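# Put the alphabet block into the child's toy box

## Task

Place the alphabet block inside the daughter's toy box before she returns from preschool.

## Robot and tools

Robot: two UR7e-style arms, left_arm and right_arm, each with a Robotiq 140 mm two-finger gripper and a wrist camera. left_arm's fingers can fold at a hinge. A part held only near the fingertip quarter of the pads is squeezed normally. Held deeper, toward the palm, a narrow part may slip and a wide one may be squeezed too hard. A fingertip pushed straight into a surface folds easily, so a downward move can overrun the table with little sign of contact and ruin the next grip. right_arm's fingers are rigid.

Frames: the scene frame has its origin at table height midway between the arms, +z up, +x out over the table, and left_arm on +y. Bases: left_arm at (-0.043, +0.455, 0), right_arm at (-0.045, -0.498, 0). Each arm reports its hand pose and velocities in its own base frame. Motion offsets use the Hand target's own axes: the fingers point along +z and open and close along y. end_effector_position is the point between the closed pads. The fingertips reach about 33 mm past it when the gap is 40 mm or less, and about 9 mm when fully open.

Row layout (used by execute_actions and move): 18 numbers, always for both arms. First left_arm: dx, dy, dz, rx, ry, rz, gripper position, force_limit, speed. Then the same nine for right_arm. Pose numbers are offsets from that arm's Hand target at the start of the action or move, not absolute poses. They run from -1 to 1, where 1 means 0.6 m or 180 degrees, and rx, ry, rz form one rotation vector. All six zeros re-requests the current Hand target. Orientation commands are clipped to within 32 degrees of the measured orientation at each step.

Gripper numbers: position +1 is fully open (140 mm), the pads meet near -0.8, and -1 closes until blocked. force_limit from -1 to +1 gives roughly 14 N to 58 N on parts up to 40 mm wide. speed -1, 0 and +1 give about 30, 140 and 250 mm/s. A faster close grips harder. To keep a gripper unchanged, resend its last three numbers, since 0 is a real command.

execute_actions(actions, cameras): a list of actions. Each action is up to 15 rows, one per 1/30 s step, and a short action repeats its last row. Every row counts from the action's start pose. An empty list returns images and the full state.

move(target, speed, blend, stop_force, zero, blocking, cameras): a straight path to one row, or through up to 15 rows, all offsets from the same Hand targets. speed is in m/s (0.002 to 3.6, default 0.25), and turning is capped at twice that in rad/s. blend (m) rounds corners in a list. stop_force (3 to 120 N) ends an arm's path when its wrist sensor feels that push. Use it slowly for touching down, omit it when lifting away from a contact, and don't rely on it while the gripper turns. The result ends with a move: line (done, off_target, moving, held, fault) plus limits (paced = the pose was clipped, held = steps were withheld).

wait(seconds 0 to 10) lets the scene run. stop brakes a running move. zoom_image(camera, region [x0,y0,x1,y1], at most 504x504 px) enlarges the latest image. zero_wrist_force(arm) re-zeroes the force sensor. finished_scene ends the scene and cannot be undone.

Cameras: cam_head_left, cam_head_right, cam_high, cam_low, cam_left_wrist, cam_right_wrist, all 896x504.

Reading results: after a close at position -1, object_status 2 means the fingers stopped on something. 3 means they reached the target or the pads met, which may mean nothing is held. 0 means moving and 1 means blocked while opening. position_measured is in counts: 3 is open, 230 is the pads touching. Hand target is the last commanded pose, and the gripper may rest short of it. Wrist force is in the end effector's axes. The Joint velocities line reading within noise means the arm is still.

Avoid the following:
- Hitting the table, the box or the other arm hard. About 150 N of outside force, or the torque limits (wrist joints 24.9 N m), stop the arm for 10 s.
- Any press between the two arms, which can end the scene.
- Commanding a target past a firm contact.
- Dropping the block from a height or releasing it while it is moving; lower it into the box first, then open.
- Letting anything fall off the table.
- Sweeping a path near an arm's own base.
- Holding a stretched-out pose for long, since motors overheat.

Afterwards, confirm with a camera that the block sits in the box, then call finished_scene.

Each tool is called by a JSON object that holds its "op" and its "data".

## Session

{"op": "execute_actions", "data": {"actions": []}}

Scene clock: 0.00 s.
left_arm: end_effector_position=(+0.8182, +0.0183, +0.3955) position_measured=3 object_status=3 end_effector_quat_wxyz=(+0.119, +0.682, -0.017, +0.722) | right_arm: end_effector_position=(+0.9577, +0.2951, +0.3781) position_measured=3 object_status=3 end_effector_quat_wxyz=(-0.437, +0.631, +0.125, +0.629)
Joint positions: left_arm=[-0.112 -1.049 1.762 -3.925 -1.647 2.998] | right_arm=[-0.079 -0.428 0.713 -3.697 -0.707 3.759]
Joint velocities: within noise
Joint torques (N m): no reading
Wrist force (N): no reading
Wrist torque (N m): no reading
Wrist force, peak (N): no reading
Hand target: left_arm +0.8182, +0.0183, +0.3955; +0.119, +0.682, -0.017, +0.722 | right_arm +0.9577, +0.2951, +0.3781; -0.437, +0.631, +0.125, +0.629
Tool commands: left_gripper/position=+1.0 left_gripper/force_limit=+1.0 left_gripper/speed=+1.0 right_gripper/position=+1.0 right_gripper/force_limit=+1.0 right_gripper/speed=+1.0

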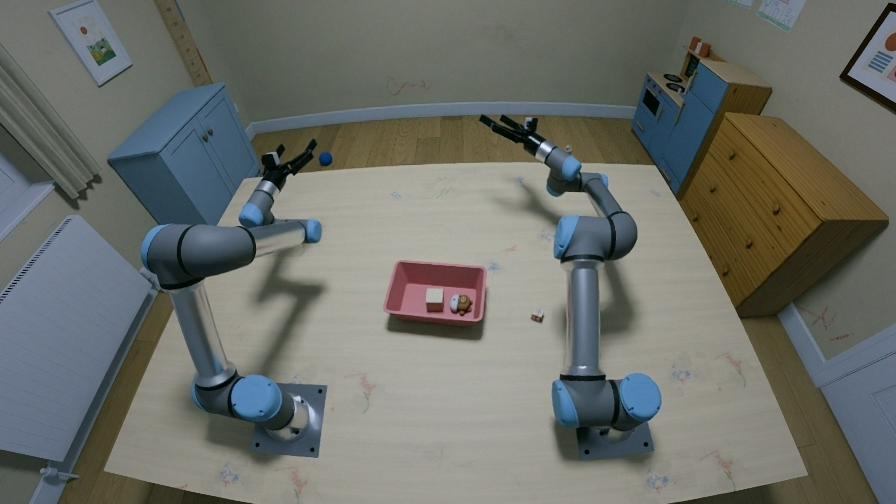

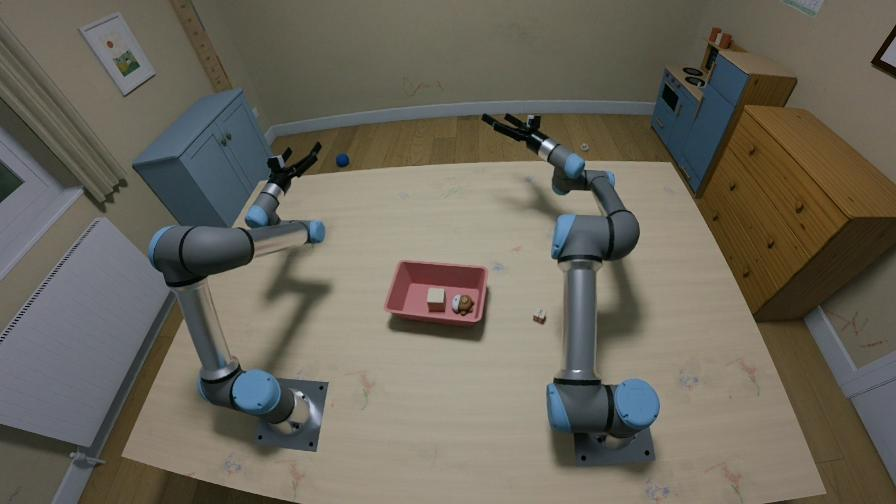

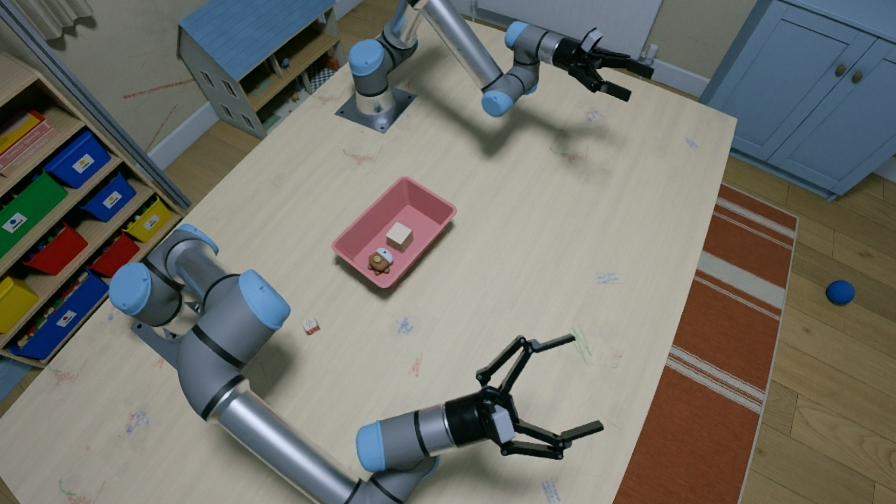

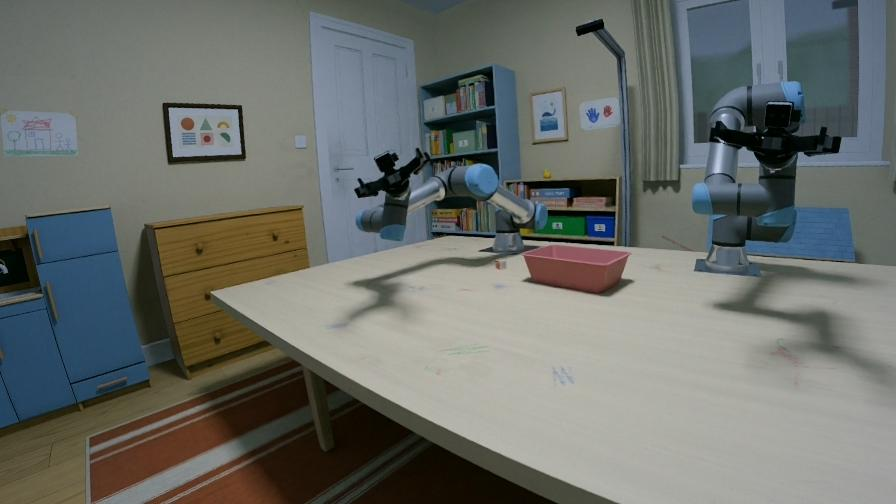

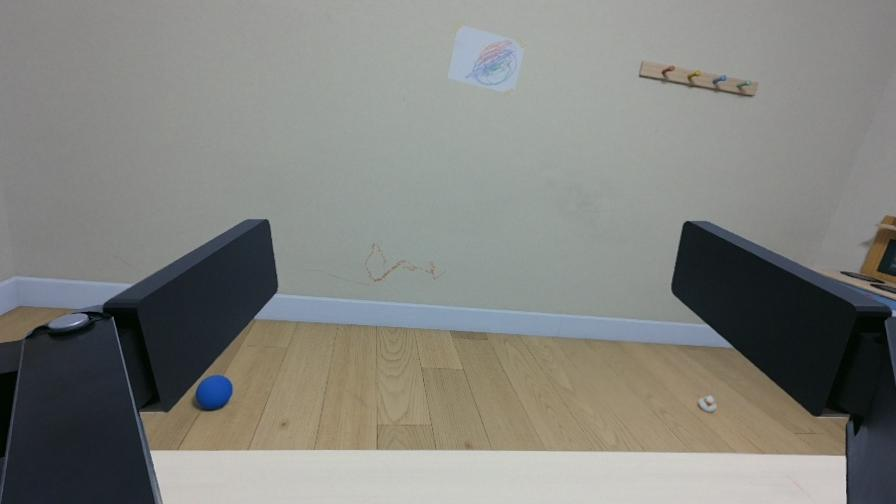

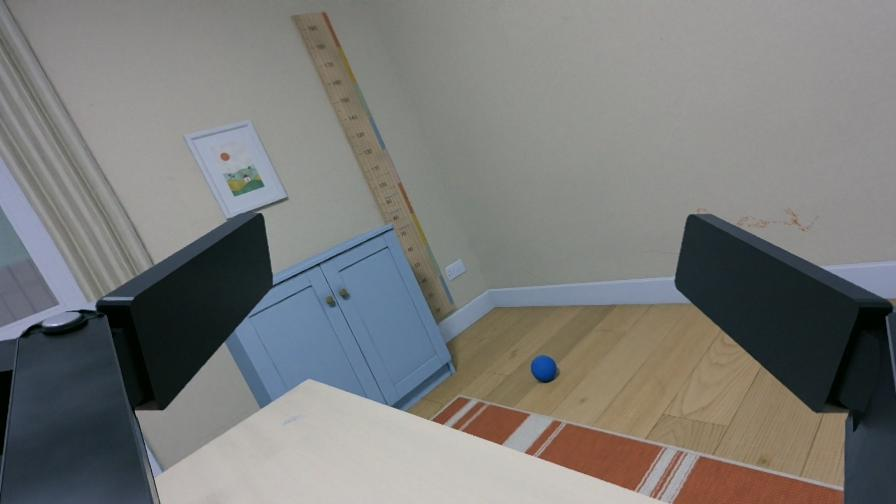

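{"op": "zoom_image", "data": {"camera": "cam_head_left", "region": [380, 250, 560, 350]}}

{"op": "zoom_image", "data": {"camera": "cam_high", "region": [280, 170, 470, 350]}}

Scaled by 2.800.

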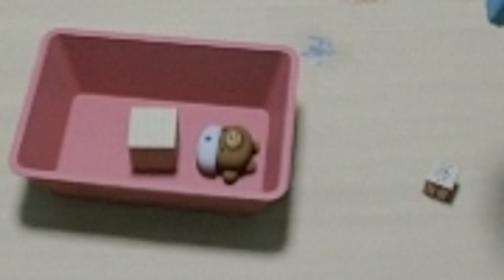

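Scaled by 2.653.

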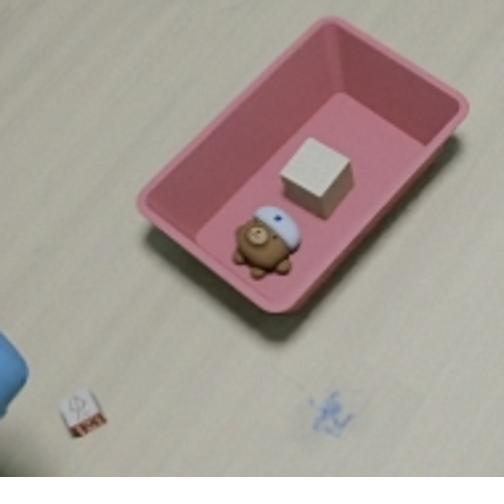

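{"op": "move", "data": {"target": [0,0,0,0,0,0,1,1,1,-0.246,-0.685,-0.832,-0.222,-0.510,0,0.4,1,1], "speed": 0.5, "cameras": ["cam_right_wrist","cam_high","cam_head_left"]}}

Scene clock: 14.53 s.
left_arm: end_effector_position=(+0.8182, +0.0183, +0.3955) position_measured=3 object_status=3 end_effector_quat_wxyz=(+0.119, +0.682, -0.017, +0.722) | right_arm: end_effector_position=(+0.2993, +0.2408, +0.3202) position_measured=78 object_status=3 end_effector_quat_wxyz=(+0.001, +0.981, +0.195, -0.001)
Joint positions: left_arm=[-0.112 -1.049 1.762 -3.925 -1.647 2.998] | right_arm=[0.324 -1.871 1.709 -1.407 -1.572 3.073]
Joint torques (N m): left_arm=[0.04 -44.5 -21 -2.31 -0.09 0.05] | right_arm=[-2.57 -9.59 -19.62 -1.34 0.81 0.49]
Wrist force (N): left_arm=[-0.2 0.2 -0.1] | right_arm=[0.0 -2.4 4.0]
Wrist torque (N m): left_arm=[0.04 0.03 0.00] | right_arm=[-0.56 -0.44 -0.08]
Wrist force, peak (N): left_arm=[-0.2 0.5 -0.4] | right_arm=[-2.2 -3.8 4.2]
Hand target: left_arm +0.8182, +0.0183, +0.3955; +0.119, +0.682, -0.017, +0.722 | right_arm +0.2992, +0.2408, +0.3202; +0.001, +0.981, +0.195, -0.001
Off the commanded pose: left_arm 0.000 m, 0 deg | right_arm 0.000 m, 0 deg.
move: done
Images, in order (width x height): cam_head_left 896x504, cam_high 896x504, cam_right_wrist 896x504.

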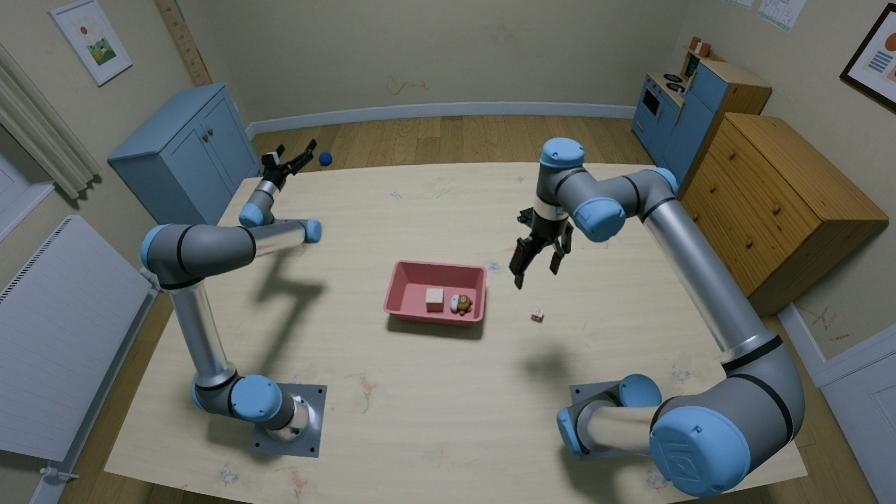

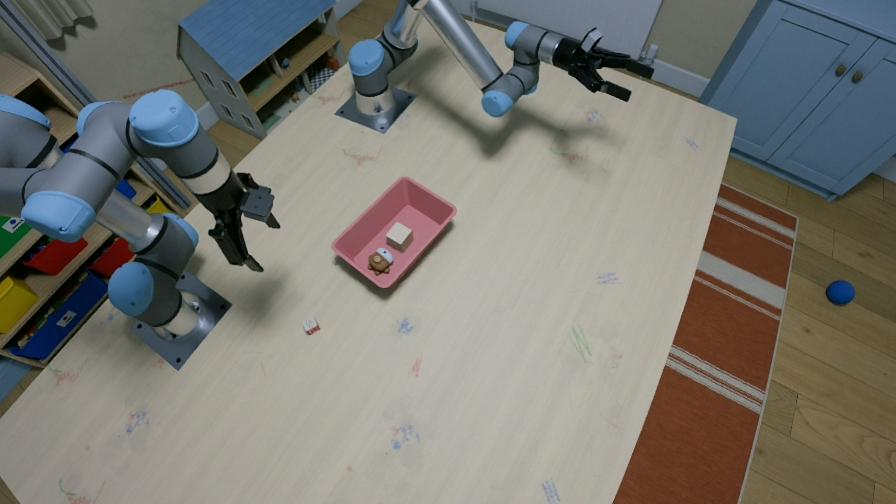

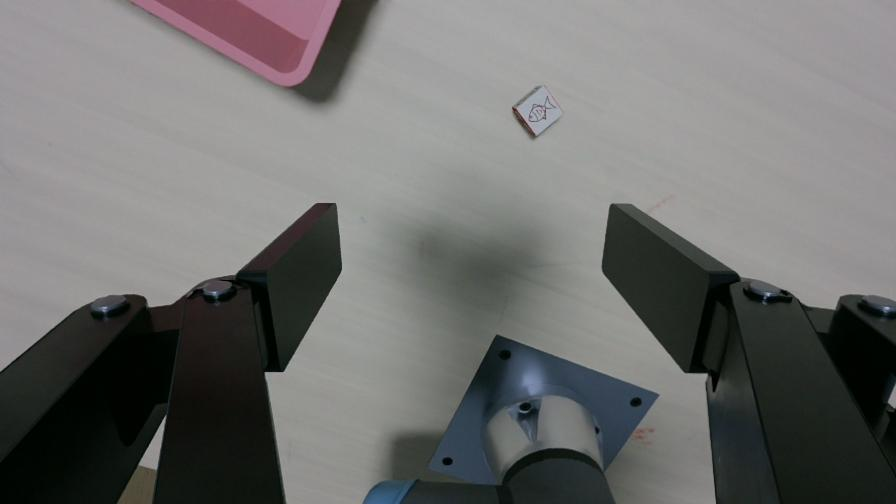

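{"op": "move", "data": {"target": [0,0,0,0,0,0,1,1,1,0.061,0.1227,0.283,0,0,0.267,0.1,-0.5,0], "speed": 0.4, "cameras": ["cam_right_wrist","cam_high"]}}

Scene clock: 26.27 s.
left_arm: end_effector_position=(+0.8182, +0.0183, +0.3955) position_measured=3 object_status=3 end_effector_quat_wxyz=(+0.119, +0.682, -0.017, +0.722) | right_arm: end_effector_position=(+0.3608, +0.1863, +0.1503) position_measured=117 object_status=3 end_effector_quat_wxyz=(+0.001, +0.975, -0.222, -0.001)
Joint positions: left_arm=[-0.112 -1.049 1.762 -3.925 -1.647 2.998] | right_arm=[0.143 -1.784 2.085 -1.869 -1.572 3.732]
Joint torques (N m): left_arm=[-0.22 -43.82 -20.86 -2.12 -0.14 -0.07] | right_arm=[16.28 -20.56 -29.68 -2.44 -0.76 1.32]
Wrist force (N): left_arm=[0.1 0.2 -0.1] | right_arm=[0.0 -2.4 4.1]
Wrist torque (N m): left_arm=[0.04 -0.03 0.01] | right_arm=[-0.55 -0.47 -0.12]
Wrist force, peak (N): left_arm=[0.1 0.6 -0.1] | right_arm=[1.1 -2.3 5.6]
Hand target: left_arm +0.8182, +0.0183, +0.3955; +0.119, +0.682, -0.017, +0.722 | right_arm +0.3608, +0.1864, +0.1503; +0.001, +0.975, -0.222, -0.001
Off the commanded pose: left_arm 0.000 m, 0 deg | right_arm 0.000 m, 0 deg.
move: done
Images, in order (width x height): cam_high 896x504, cam_right_wrist 896x504.

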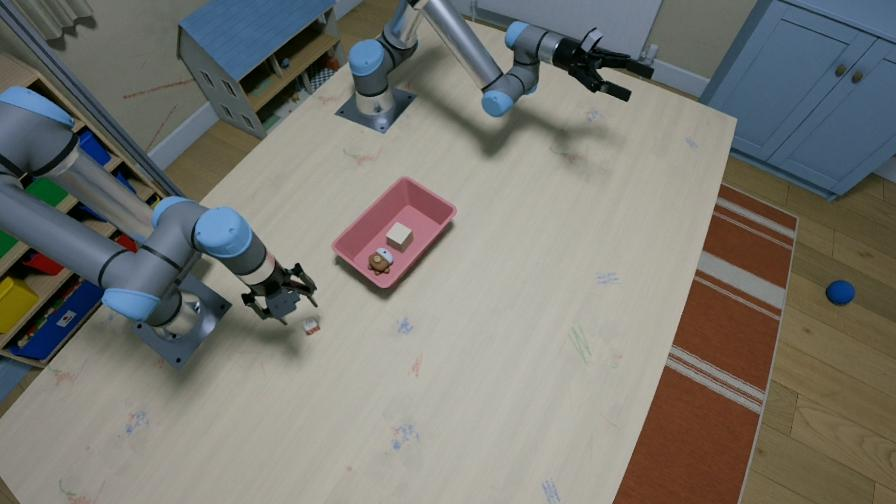

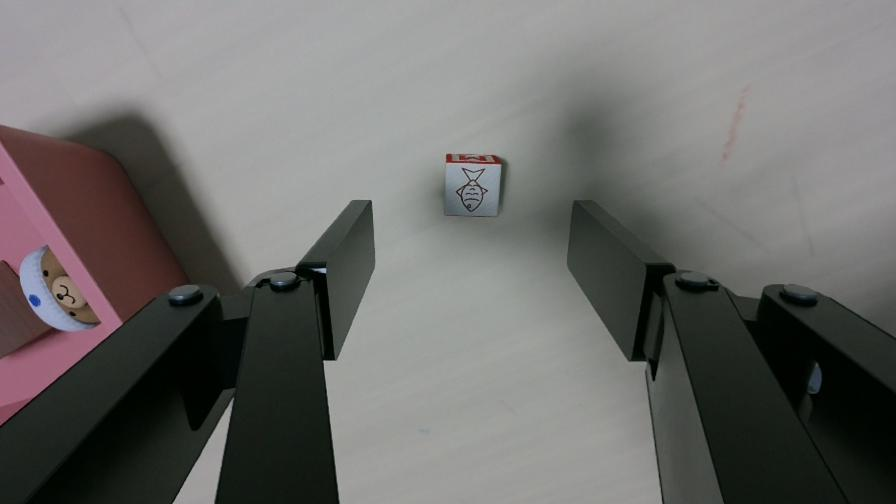

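{"op": "move", "data": {"target": [0,0,0,0,0,0,1,1,1,-0.0025,0.0092,0.185,0,0,0,0.1,-0.5,0], "speed": 0.2}}

{"op": "execute_actions", "data": {"actions": [[[0,0,0,0,0,0,1,1,1,0,0,0,0,0,0,-1,-0.4,-1]],[[0,0,0,0,0,0,1,1,1,0,0,0,0,0,0,-1,-0.4,-1]],[[0,0,0,0,0,0,1,1,1,0,0,0,0,0,0,-1,-0.4,-1]]], "cameras": ["cam_right_wrist"]}}

Scene clock: 30.90 s.
left_arm: end_effector_position=(+0.8182, +0.0183, +0.3955) position_measured=3 object_status=3 end_effector_quat_wxyz=(+0.119, +0.682, -0.017, +0.722) | right_arm: end_effector_position=(+0.3568, +0.1818, +0.0394) position_measured=117 object_status=3 end_effector_quat_wxyz=(+0.001, +0.975, -0.222, -0.001)
Joint positions: left_arm=[-0.112 -1.049 1.762 -3.925 -1.647 2.998] | right_arm=[0.133 -1.653 2.297 -2.212 -1.572 3.722]
Joint torques (N m): left_arm=[-1.44 -44.26 -20.98 -2.06 -0.37 0.01] | right_arm=[11.37 -15.36 -20 -4.7 -1.03 1.85]
Wrist force (N): left_arm=[-0.3 0.1 -0.4] | right_arm=[0.2 -2.6 4.3]
Wrist torque (N m): left_arm=[0.03 0.07 0.01] | right_arm=[-0.60 -0.49 -0.13]
Wrist force, peak (N): left_arm=[-0.4 0.5 0.2] | right_arm=[-0.2 -2.4 6.7]
Hand target: left_arm +0.8182, +0.0183, +0.3955; +0.119, +0.682, -0.017, +0.722 | right_arm +0.3568, +0.1819, +0.0393; +0.001, +0.975, -0.222, -0.001
Off the commanded pose: left_arm 0.000 m, 0 deg | right_arm 0.000 m, 0 deg.
move: done

Scene clock: 32.60 s.
left_arm: end_effector_position=(+0.8182, +0.0183, +0.3955) position_measured=3 object_status=3 end_effector_quat_wxyz=(+0.119, +0.682, -0.017, +0.722) | right_arm: end_effector_position=(+0.3568, +0.1819, +0.0393) position_measured=183 object_status=2 end_effector_quat_wxyz=(+0.001, +0.975, -0.222, -0.001)
Joint positions: left_arm=[-0.112 -1.049 1.762 -3.925 -1.647 2.998] | right_arm=[0.133 -1.653 2.297 -2.212 -1.572 3.722]
Joint torques (N m): left_arm=[0.28 -43.81 -22.17 -2.16 -0.38 -0.14] | right_arm=[13.21 -10.61 -15.38 -4.67 -1.77 1.65]
Wrist force (N): left_arm=[0.0 0.1 -0.4] | right_arm=[-1.3 -1.5 -3.9]
Wrist torque (N m): left_arm=[0.03 -0.01 0.01] | right_arm=[-0.58 -0.46 -0.14]
Wrist force, peak (N): left_arm=[-0.5 0.2 0.3] | right_arm=[0.1 -2.8 4.3]
Hand target: left_arm +0.8182, +0.0183, +0.3955; +0.119, +0.682, -0.017, +0.722 | right_arm +0.3568, +0.1819, +0.0393; +0.001, +0.975, -0.222, -0.001
Off the commanded pose: left_arm 0.000 m, 0 deg | right_arm 0.000 m, 0 deg.
Images, in order (width x height): cam_right_wrist 896x504.

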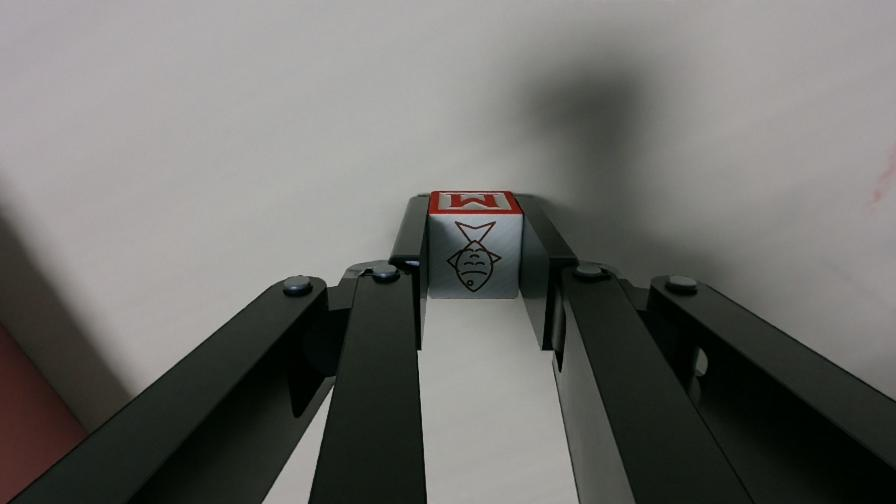

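{"op": "move", "data": {"target": [[0,0,0,0,0,0,1,1,1,0,0,-0.3,0,0,0,-1,-0.4,-1],[0,0,0,0,0,0,1,1,1,-0.208,-0.667,-0.433,0,0,-0.142,-1,-0.4,-1]], "speed": 0.3, "blend": 0.06, "cameras": ["cam_right_wrist","cam_high","cam_head_left"]}}

Scene clock: 43.57 s.
left_arm: end_effector_position=(+0.8182, +0.0183, +0.3955) position_measured=3 object_status=3 end_effector_quat_wxyz=(+0.119, +0.682, -0.017, +0.722) | right_arm: end_effector_position=(+0.4177, +0.5972, +0.2983) position_measured=183 object_status=2 end_effector_quat_wxyz=(+0.001, +1.000, +0.000, -0.001)
Joint positions: left_arm=[-0.112 -1.049 1.762 -3.925 -1.647 2.998] | right_arm=[0.776 -0.979 0.736 -1.325 -1.571 3.919]
Joint torques (N m): left_arm=[-0.5 -44.56 -20.87 -1.99 -0.55 -0.08] | right_arm=[-13.16 -47.21 -32.8 -4.06 -0.45 1.77]
Wrist force (N): left_arm=[-0.3 -0.1 -0.1] | right_arm=[0.4 -2.7 4.3]
Wrist torque (N m): left_arm=[-0.02 0.07 0.00] | right_arm=[-0.60 -0.55 -0.16]
Wrist force, peak (N): left_arm=[-0.3 0.5 -0.4] | right_arm=[0.0 -2.5 7.9]
Hand target: left_arm +0.8182, +0.0183, +0.3955; +0.119, +0.682, -0.017, +0.722 | right_arm +0.4178, +0.5972, +0.2983; +0.001, +1.000, +0.000, -0.001
Off the commanded pose: left_arm 0.000 m, 0 deg | right_arm 0.000 m, 0 deg.
move: done
Images, in order (width x height): cam_head_left 896x504, cam_high 896x504, cam_right_wrist 896x504.

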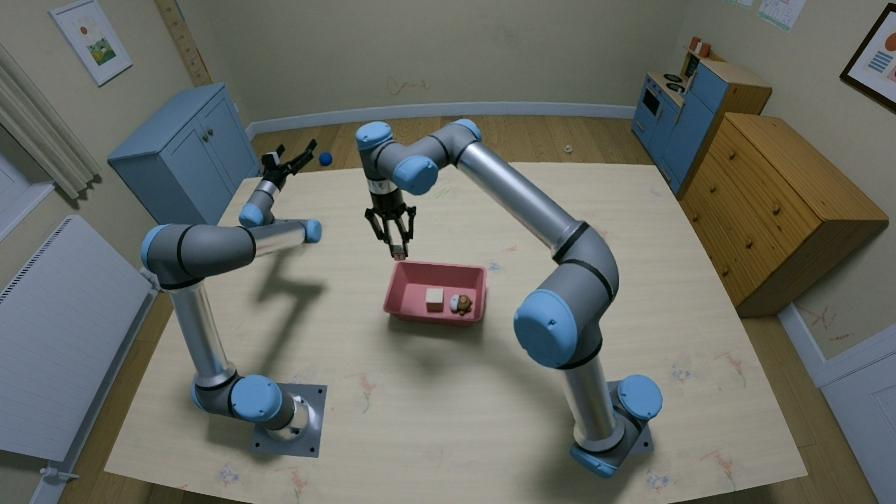

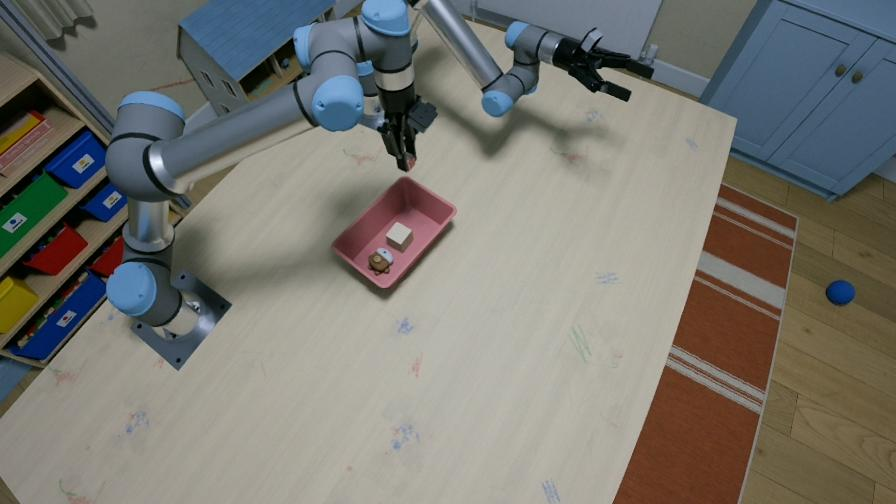

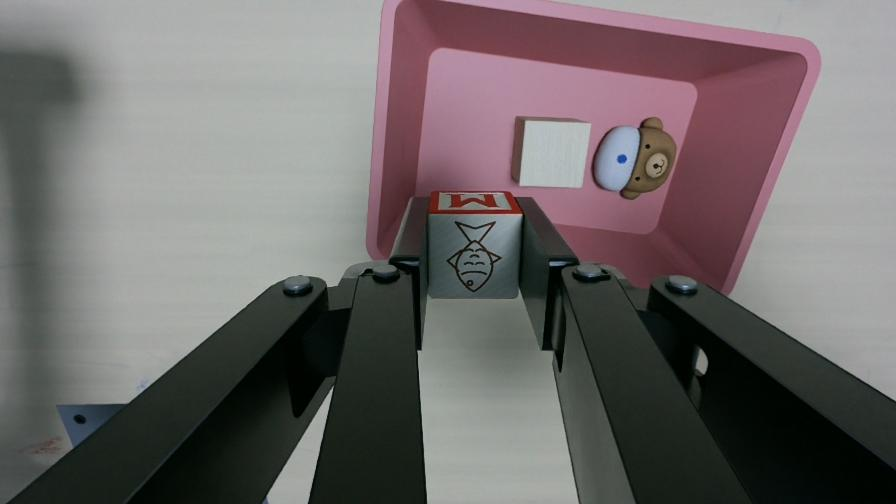

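{"op": "move", "data": {"target": [[0,0,0,0,0,0,1,1,1,0.001,0.02,0.05,0,0,-0.48,-1,-0.4,-1],[0,0,0,0,0,0,1,1,1,0.001,0.02,0.28,0,0,-0.48,-1,-0.4,-1]], "speed": [0.5,0.25], "cameras": ["cam_right_wrist","cam_high"]}}

Scene clock: 53.20 s.
left_arm: end_effector_position=(+0.8182, +0.0183, +0.3955) position_measured=3 object_status=3 end_effector_quat_wxyz=(+0.119, +0.682, -0.017, +0.722) | right_arm: end_effector_position=(+0.4180, +0.5849, +0.1304) position_measured=183 object_status=2 end_effector_quat_wxyz=(+0.000, +0.729, +0.684, -0.001)
Joint positions: left_arm=[-0.112 -1.049 1.762 -3.925 -1.647 2.998] | right_arm=[0.764 -1.016 1.226 -1.778 -1.571 2.398]
Joint torques (N m): left_arm=[-0.01 -44.2 -19.99 -2.21 -0.53 -0.1] | right_arm=[11.4 -56.2 -21.87 -4.38 2.42 -1.62]
Wrist force (N): left_arm=[-0.2 0.3 -0.1] | right_arm=[0.3 -2.4 4.3]
Wrist torque (N m): left_arm=[0.08 0.04 0.00] | right_arm=[-0.55 -0.54 -0.17]
Wrist force, peak (N): left_arm=[-0.4 0.2 -0.5] | right_arm=[0.0 -2.4 7.4]
Hand target: left_arm +0.8182, +0.0183, +0.3955; +0.119, +0.682, -0.017, +0.722 | right_arm +0.4180, +0.5849, +0.1303; +0.000, +0.729, +0.684, -0.001
Off the commanded pose: left_arm 0.000 m, 0 deg | right_arm 0.000 m, 0 deg.
move: done
Images, in order (width x height): cam_high 896x504, cam_right_wrist 896x504.

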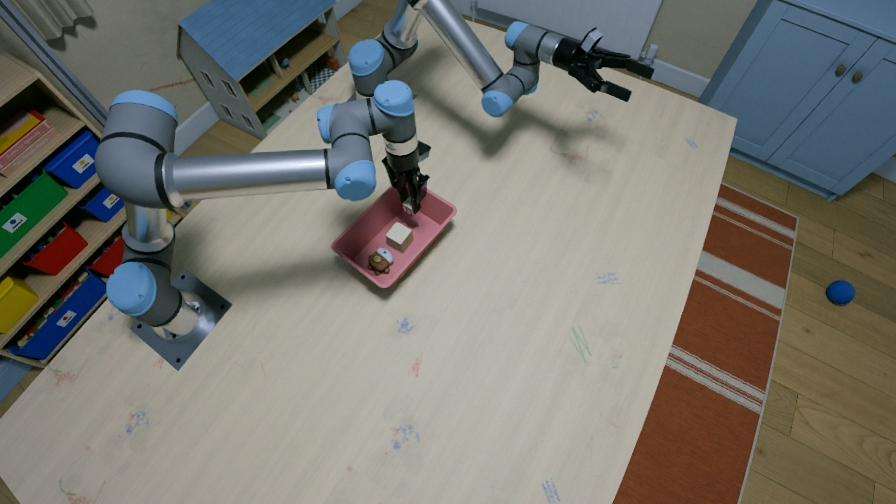

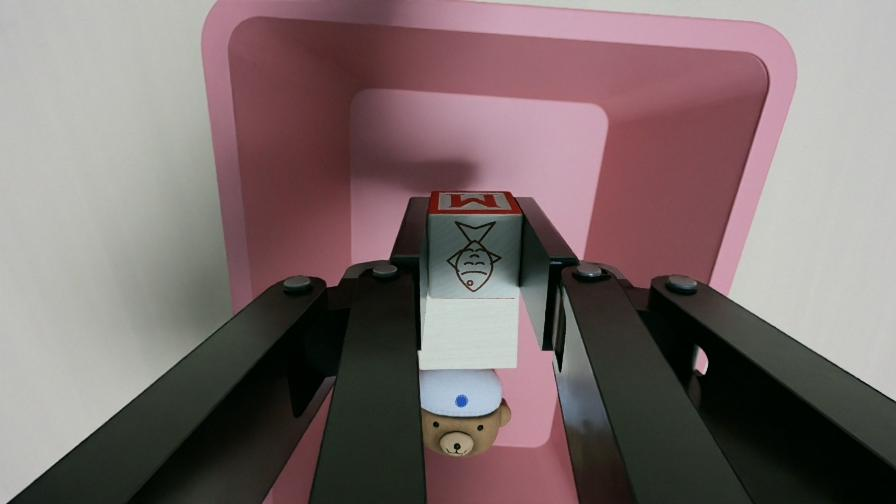

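{"op": "move", "data": {"target": [[0,0,0,0,0,0,1,1,1,0,0.02,0.1,0,0,0,-1,-0.4,-1],[0,0,0,0,0,0,1,1,1,0,0.02,0.15,0,0,0,-1,-0.4,-1]], "speed": [0.12,0.02], "stop_force": 6, "cameras": ["cam_right_wrist"]}}

Scene clock: 59.17 s.
left_arm: end_effector_position=(+0.8182, +0.0183, +0.3955) position_measured=3 object_status=3 end_effector_quat_wxyz=(+0.119, +0.682, -0.017, +0.722) | right_arm: end_effector_position=(+0.4297, +0.5840, +0.0429) position_measured=183 object_status=2 end_effector_quat_wxyz=(+0.000, +0.729, +0.684, -0.001)
Joint positions: left_arm=[-0.112 -1.049 1.762 -3.925 -1.647 2.998] | right_arm=[0.751 -0.937 1.331 -1.962 -1.571 2.386]
Joint torques (N m): left_arm=[0.13 -45.64 -21.31 -2.01 -0.81 -0.09] | right_arm=[11.23 -62 -33.14 -5.18 -1.73 1.35]
Wrist force (N): left_arm=[0.0 0.2 0.0] | right_arm=[0.2 -2.7 4.4]
Wrist torque (N m): left_arm=[0.05 -0.01 0.00] | right_arm=[-0.60 -0.51 -0.10]
Wrist force, peak (N): left_arm=[-0.5 0.6 -0.2] | right_arm=[-2.9 -6.4 -17.5]
Hand target: left_arm +0.8182, +0.0183, +0.3955; +0.119, +0.682, -0.017, +0.722 | right_arm +0.4297, +0.5840, +0.0429; +0.000, +0.729, +0.684, -0.001 (not the last commanded pose)
Off the commanded pose: left_arm 0.000 m, 0 deg | right_arm 0.003 m, 0 deg.
move: contact (right_arm); path passed 1 of 2 targets
Images, in order (width x height): cam_right_wrist 896x504.

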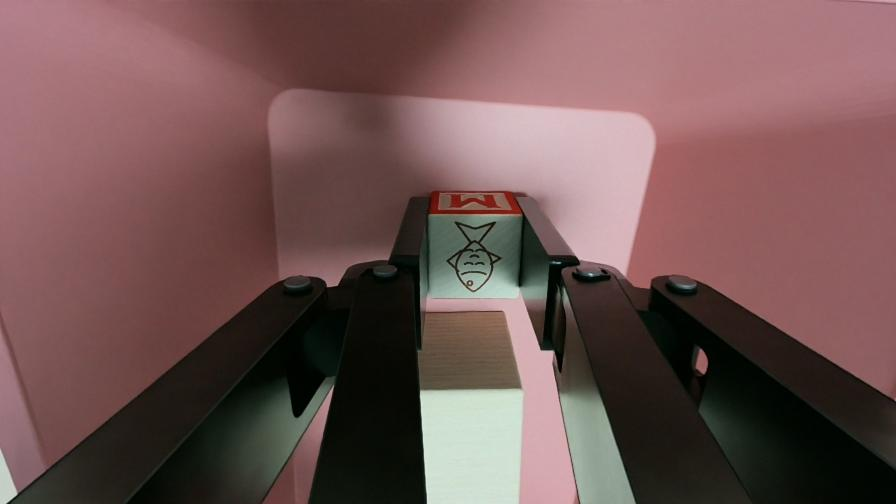

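{"op": "execute_actions", "data": {"actions": [[[0,0,0,0,0,0,1,1,1,0,0,0,0,0,0,-0.15,-0.4,-1]],[[0,0,0,0,0,0,1,1,1,0,0,0,0,0,0,-0.15,-0.4,-1]]]}}

{"op": "move", "data": {"target": [0,0,0,0,0,0,1,1,1,0,0,-0.35,0,0,0,-0.15,-0.4,-1], "cameras": ["cam_right_wrist"]}}

Scene clock: 62.63 s.
left_arm: end_effector_position=(+0.8182, +0.0183, +0.3955) position_measured=3 object_status=3 end_effector_quat_wxyz=(+0.119, +0.682, -0.017, +0.722) | right_arm: end_effector_position=(+0.4297, +0.5840, +0.0429) position_measured=148 object_status=3 end_effector_quat_wxyz=(+0.000, +0.729, +0.684, -0.001)
Joint positions: left_arm=[-0.112 -1.049 1.762 -3.925 -1.647 2.998] | right_arm=[0.751 -0.937 1.331 -1.962 -1.571 2.386]
Joint torques (N m): left_arm=[-0.31 -44.63 -20.4 -2.15 -0.62 -0.13] | right_arm=[10.95 -61.4 -32.36 -5.18 -1.74 0.14]
Wrist force (N): left_arm=[-0.1 0.3 -0.2] | right_arm=[0.2 -2.3 4.1]
Wrist torque (N m): left_arm=[0.05 0.02 0.00] | right_arm=[-0.53 -0.51 -0.11]
Wrist force, peak (N): left_arm=[-0.2 0.2 -0.6] | right_arm=[0.3 -2.5 4.6]
Hand target: left_arm +0.8182, +0.0183, +0.3955; +0.119, +0.682, -0.017, +0.722 | right_arm +0.4297, +0.5840, +0.0429; +0.000, +0.729, +0.684, -0.001
Off the commanded pose: left_arm 0.000 m, 0 deg | right_arm 0.000 m, 0 deg.

Scene clock: 64.00 s.
left_arm: end_effector_position=(+0.8182, +0.0183, +0.3955) position_measured=3 object_status=3 end_effector_quat_wxyz=(+0.119, +0.682, -0.017, +0.722) | right_arm: end_effector_position=(+0.4303, +0.5843, +0.2527) position_measured=148 object_status=3 end_effector_quat_wxyz=(+0.000, +0.729, +0.684, -0.001)
Joint positions: left_arm=[-0.112 -1.049 1.762 -3.925 -1.647 2.998] | right_arm=[0.751 -1.015 0.911 -1.464 -1.571 2.386]
Joint torques (N m): left_arm=[-1.15 -44.71 -21.72 -2.18 -0.68 0.03] | right_arm=[-0.43 -60.71 -31.73 -2.82 -2.15 1.53]
Wrist force (N): left_arm=[-0.3 0.1 -0.3] | right_arm=[0.2 -2.4 4.0]
Wrist torque (N m): left_arm=[0.03 0.05 0.00] | right_arm=[-0.55 -0.51 -0.10]
Wrist force, peak (N): left_arm=[-0.4 -0.1 -0.3] | right_arm=[0.2 -2.4 7.3]
Hand target: left_arm +0.8182, +0.0183, +0.3955; +0.119, +0.682, -0.017, +0.722 | right_arm +0.4302, +0.5843, +0.2529; +0.000, +0.729, +0.684, -0.001
Off the commanded pose: left_arm 0.000 m, 0 deg | right_arm 0.000 m, 0 deg.
move: done
Images, in order (width x height): cam_right_wrist 896x504.

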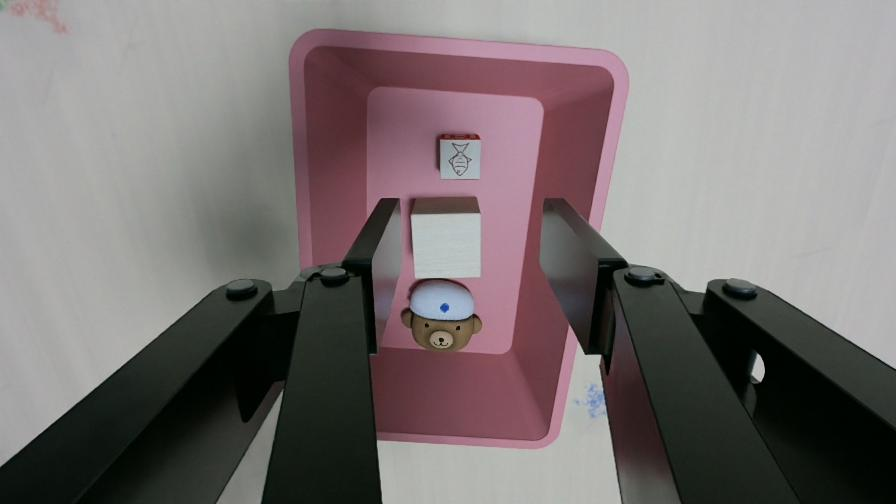

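{"op": "finished_scene", "data": {}}

The scene is finished: the task was done.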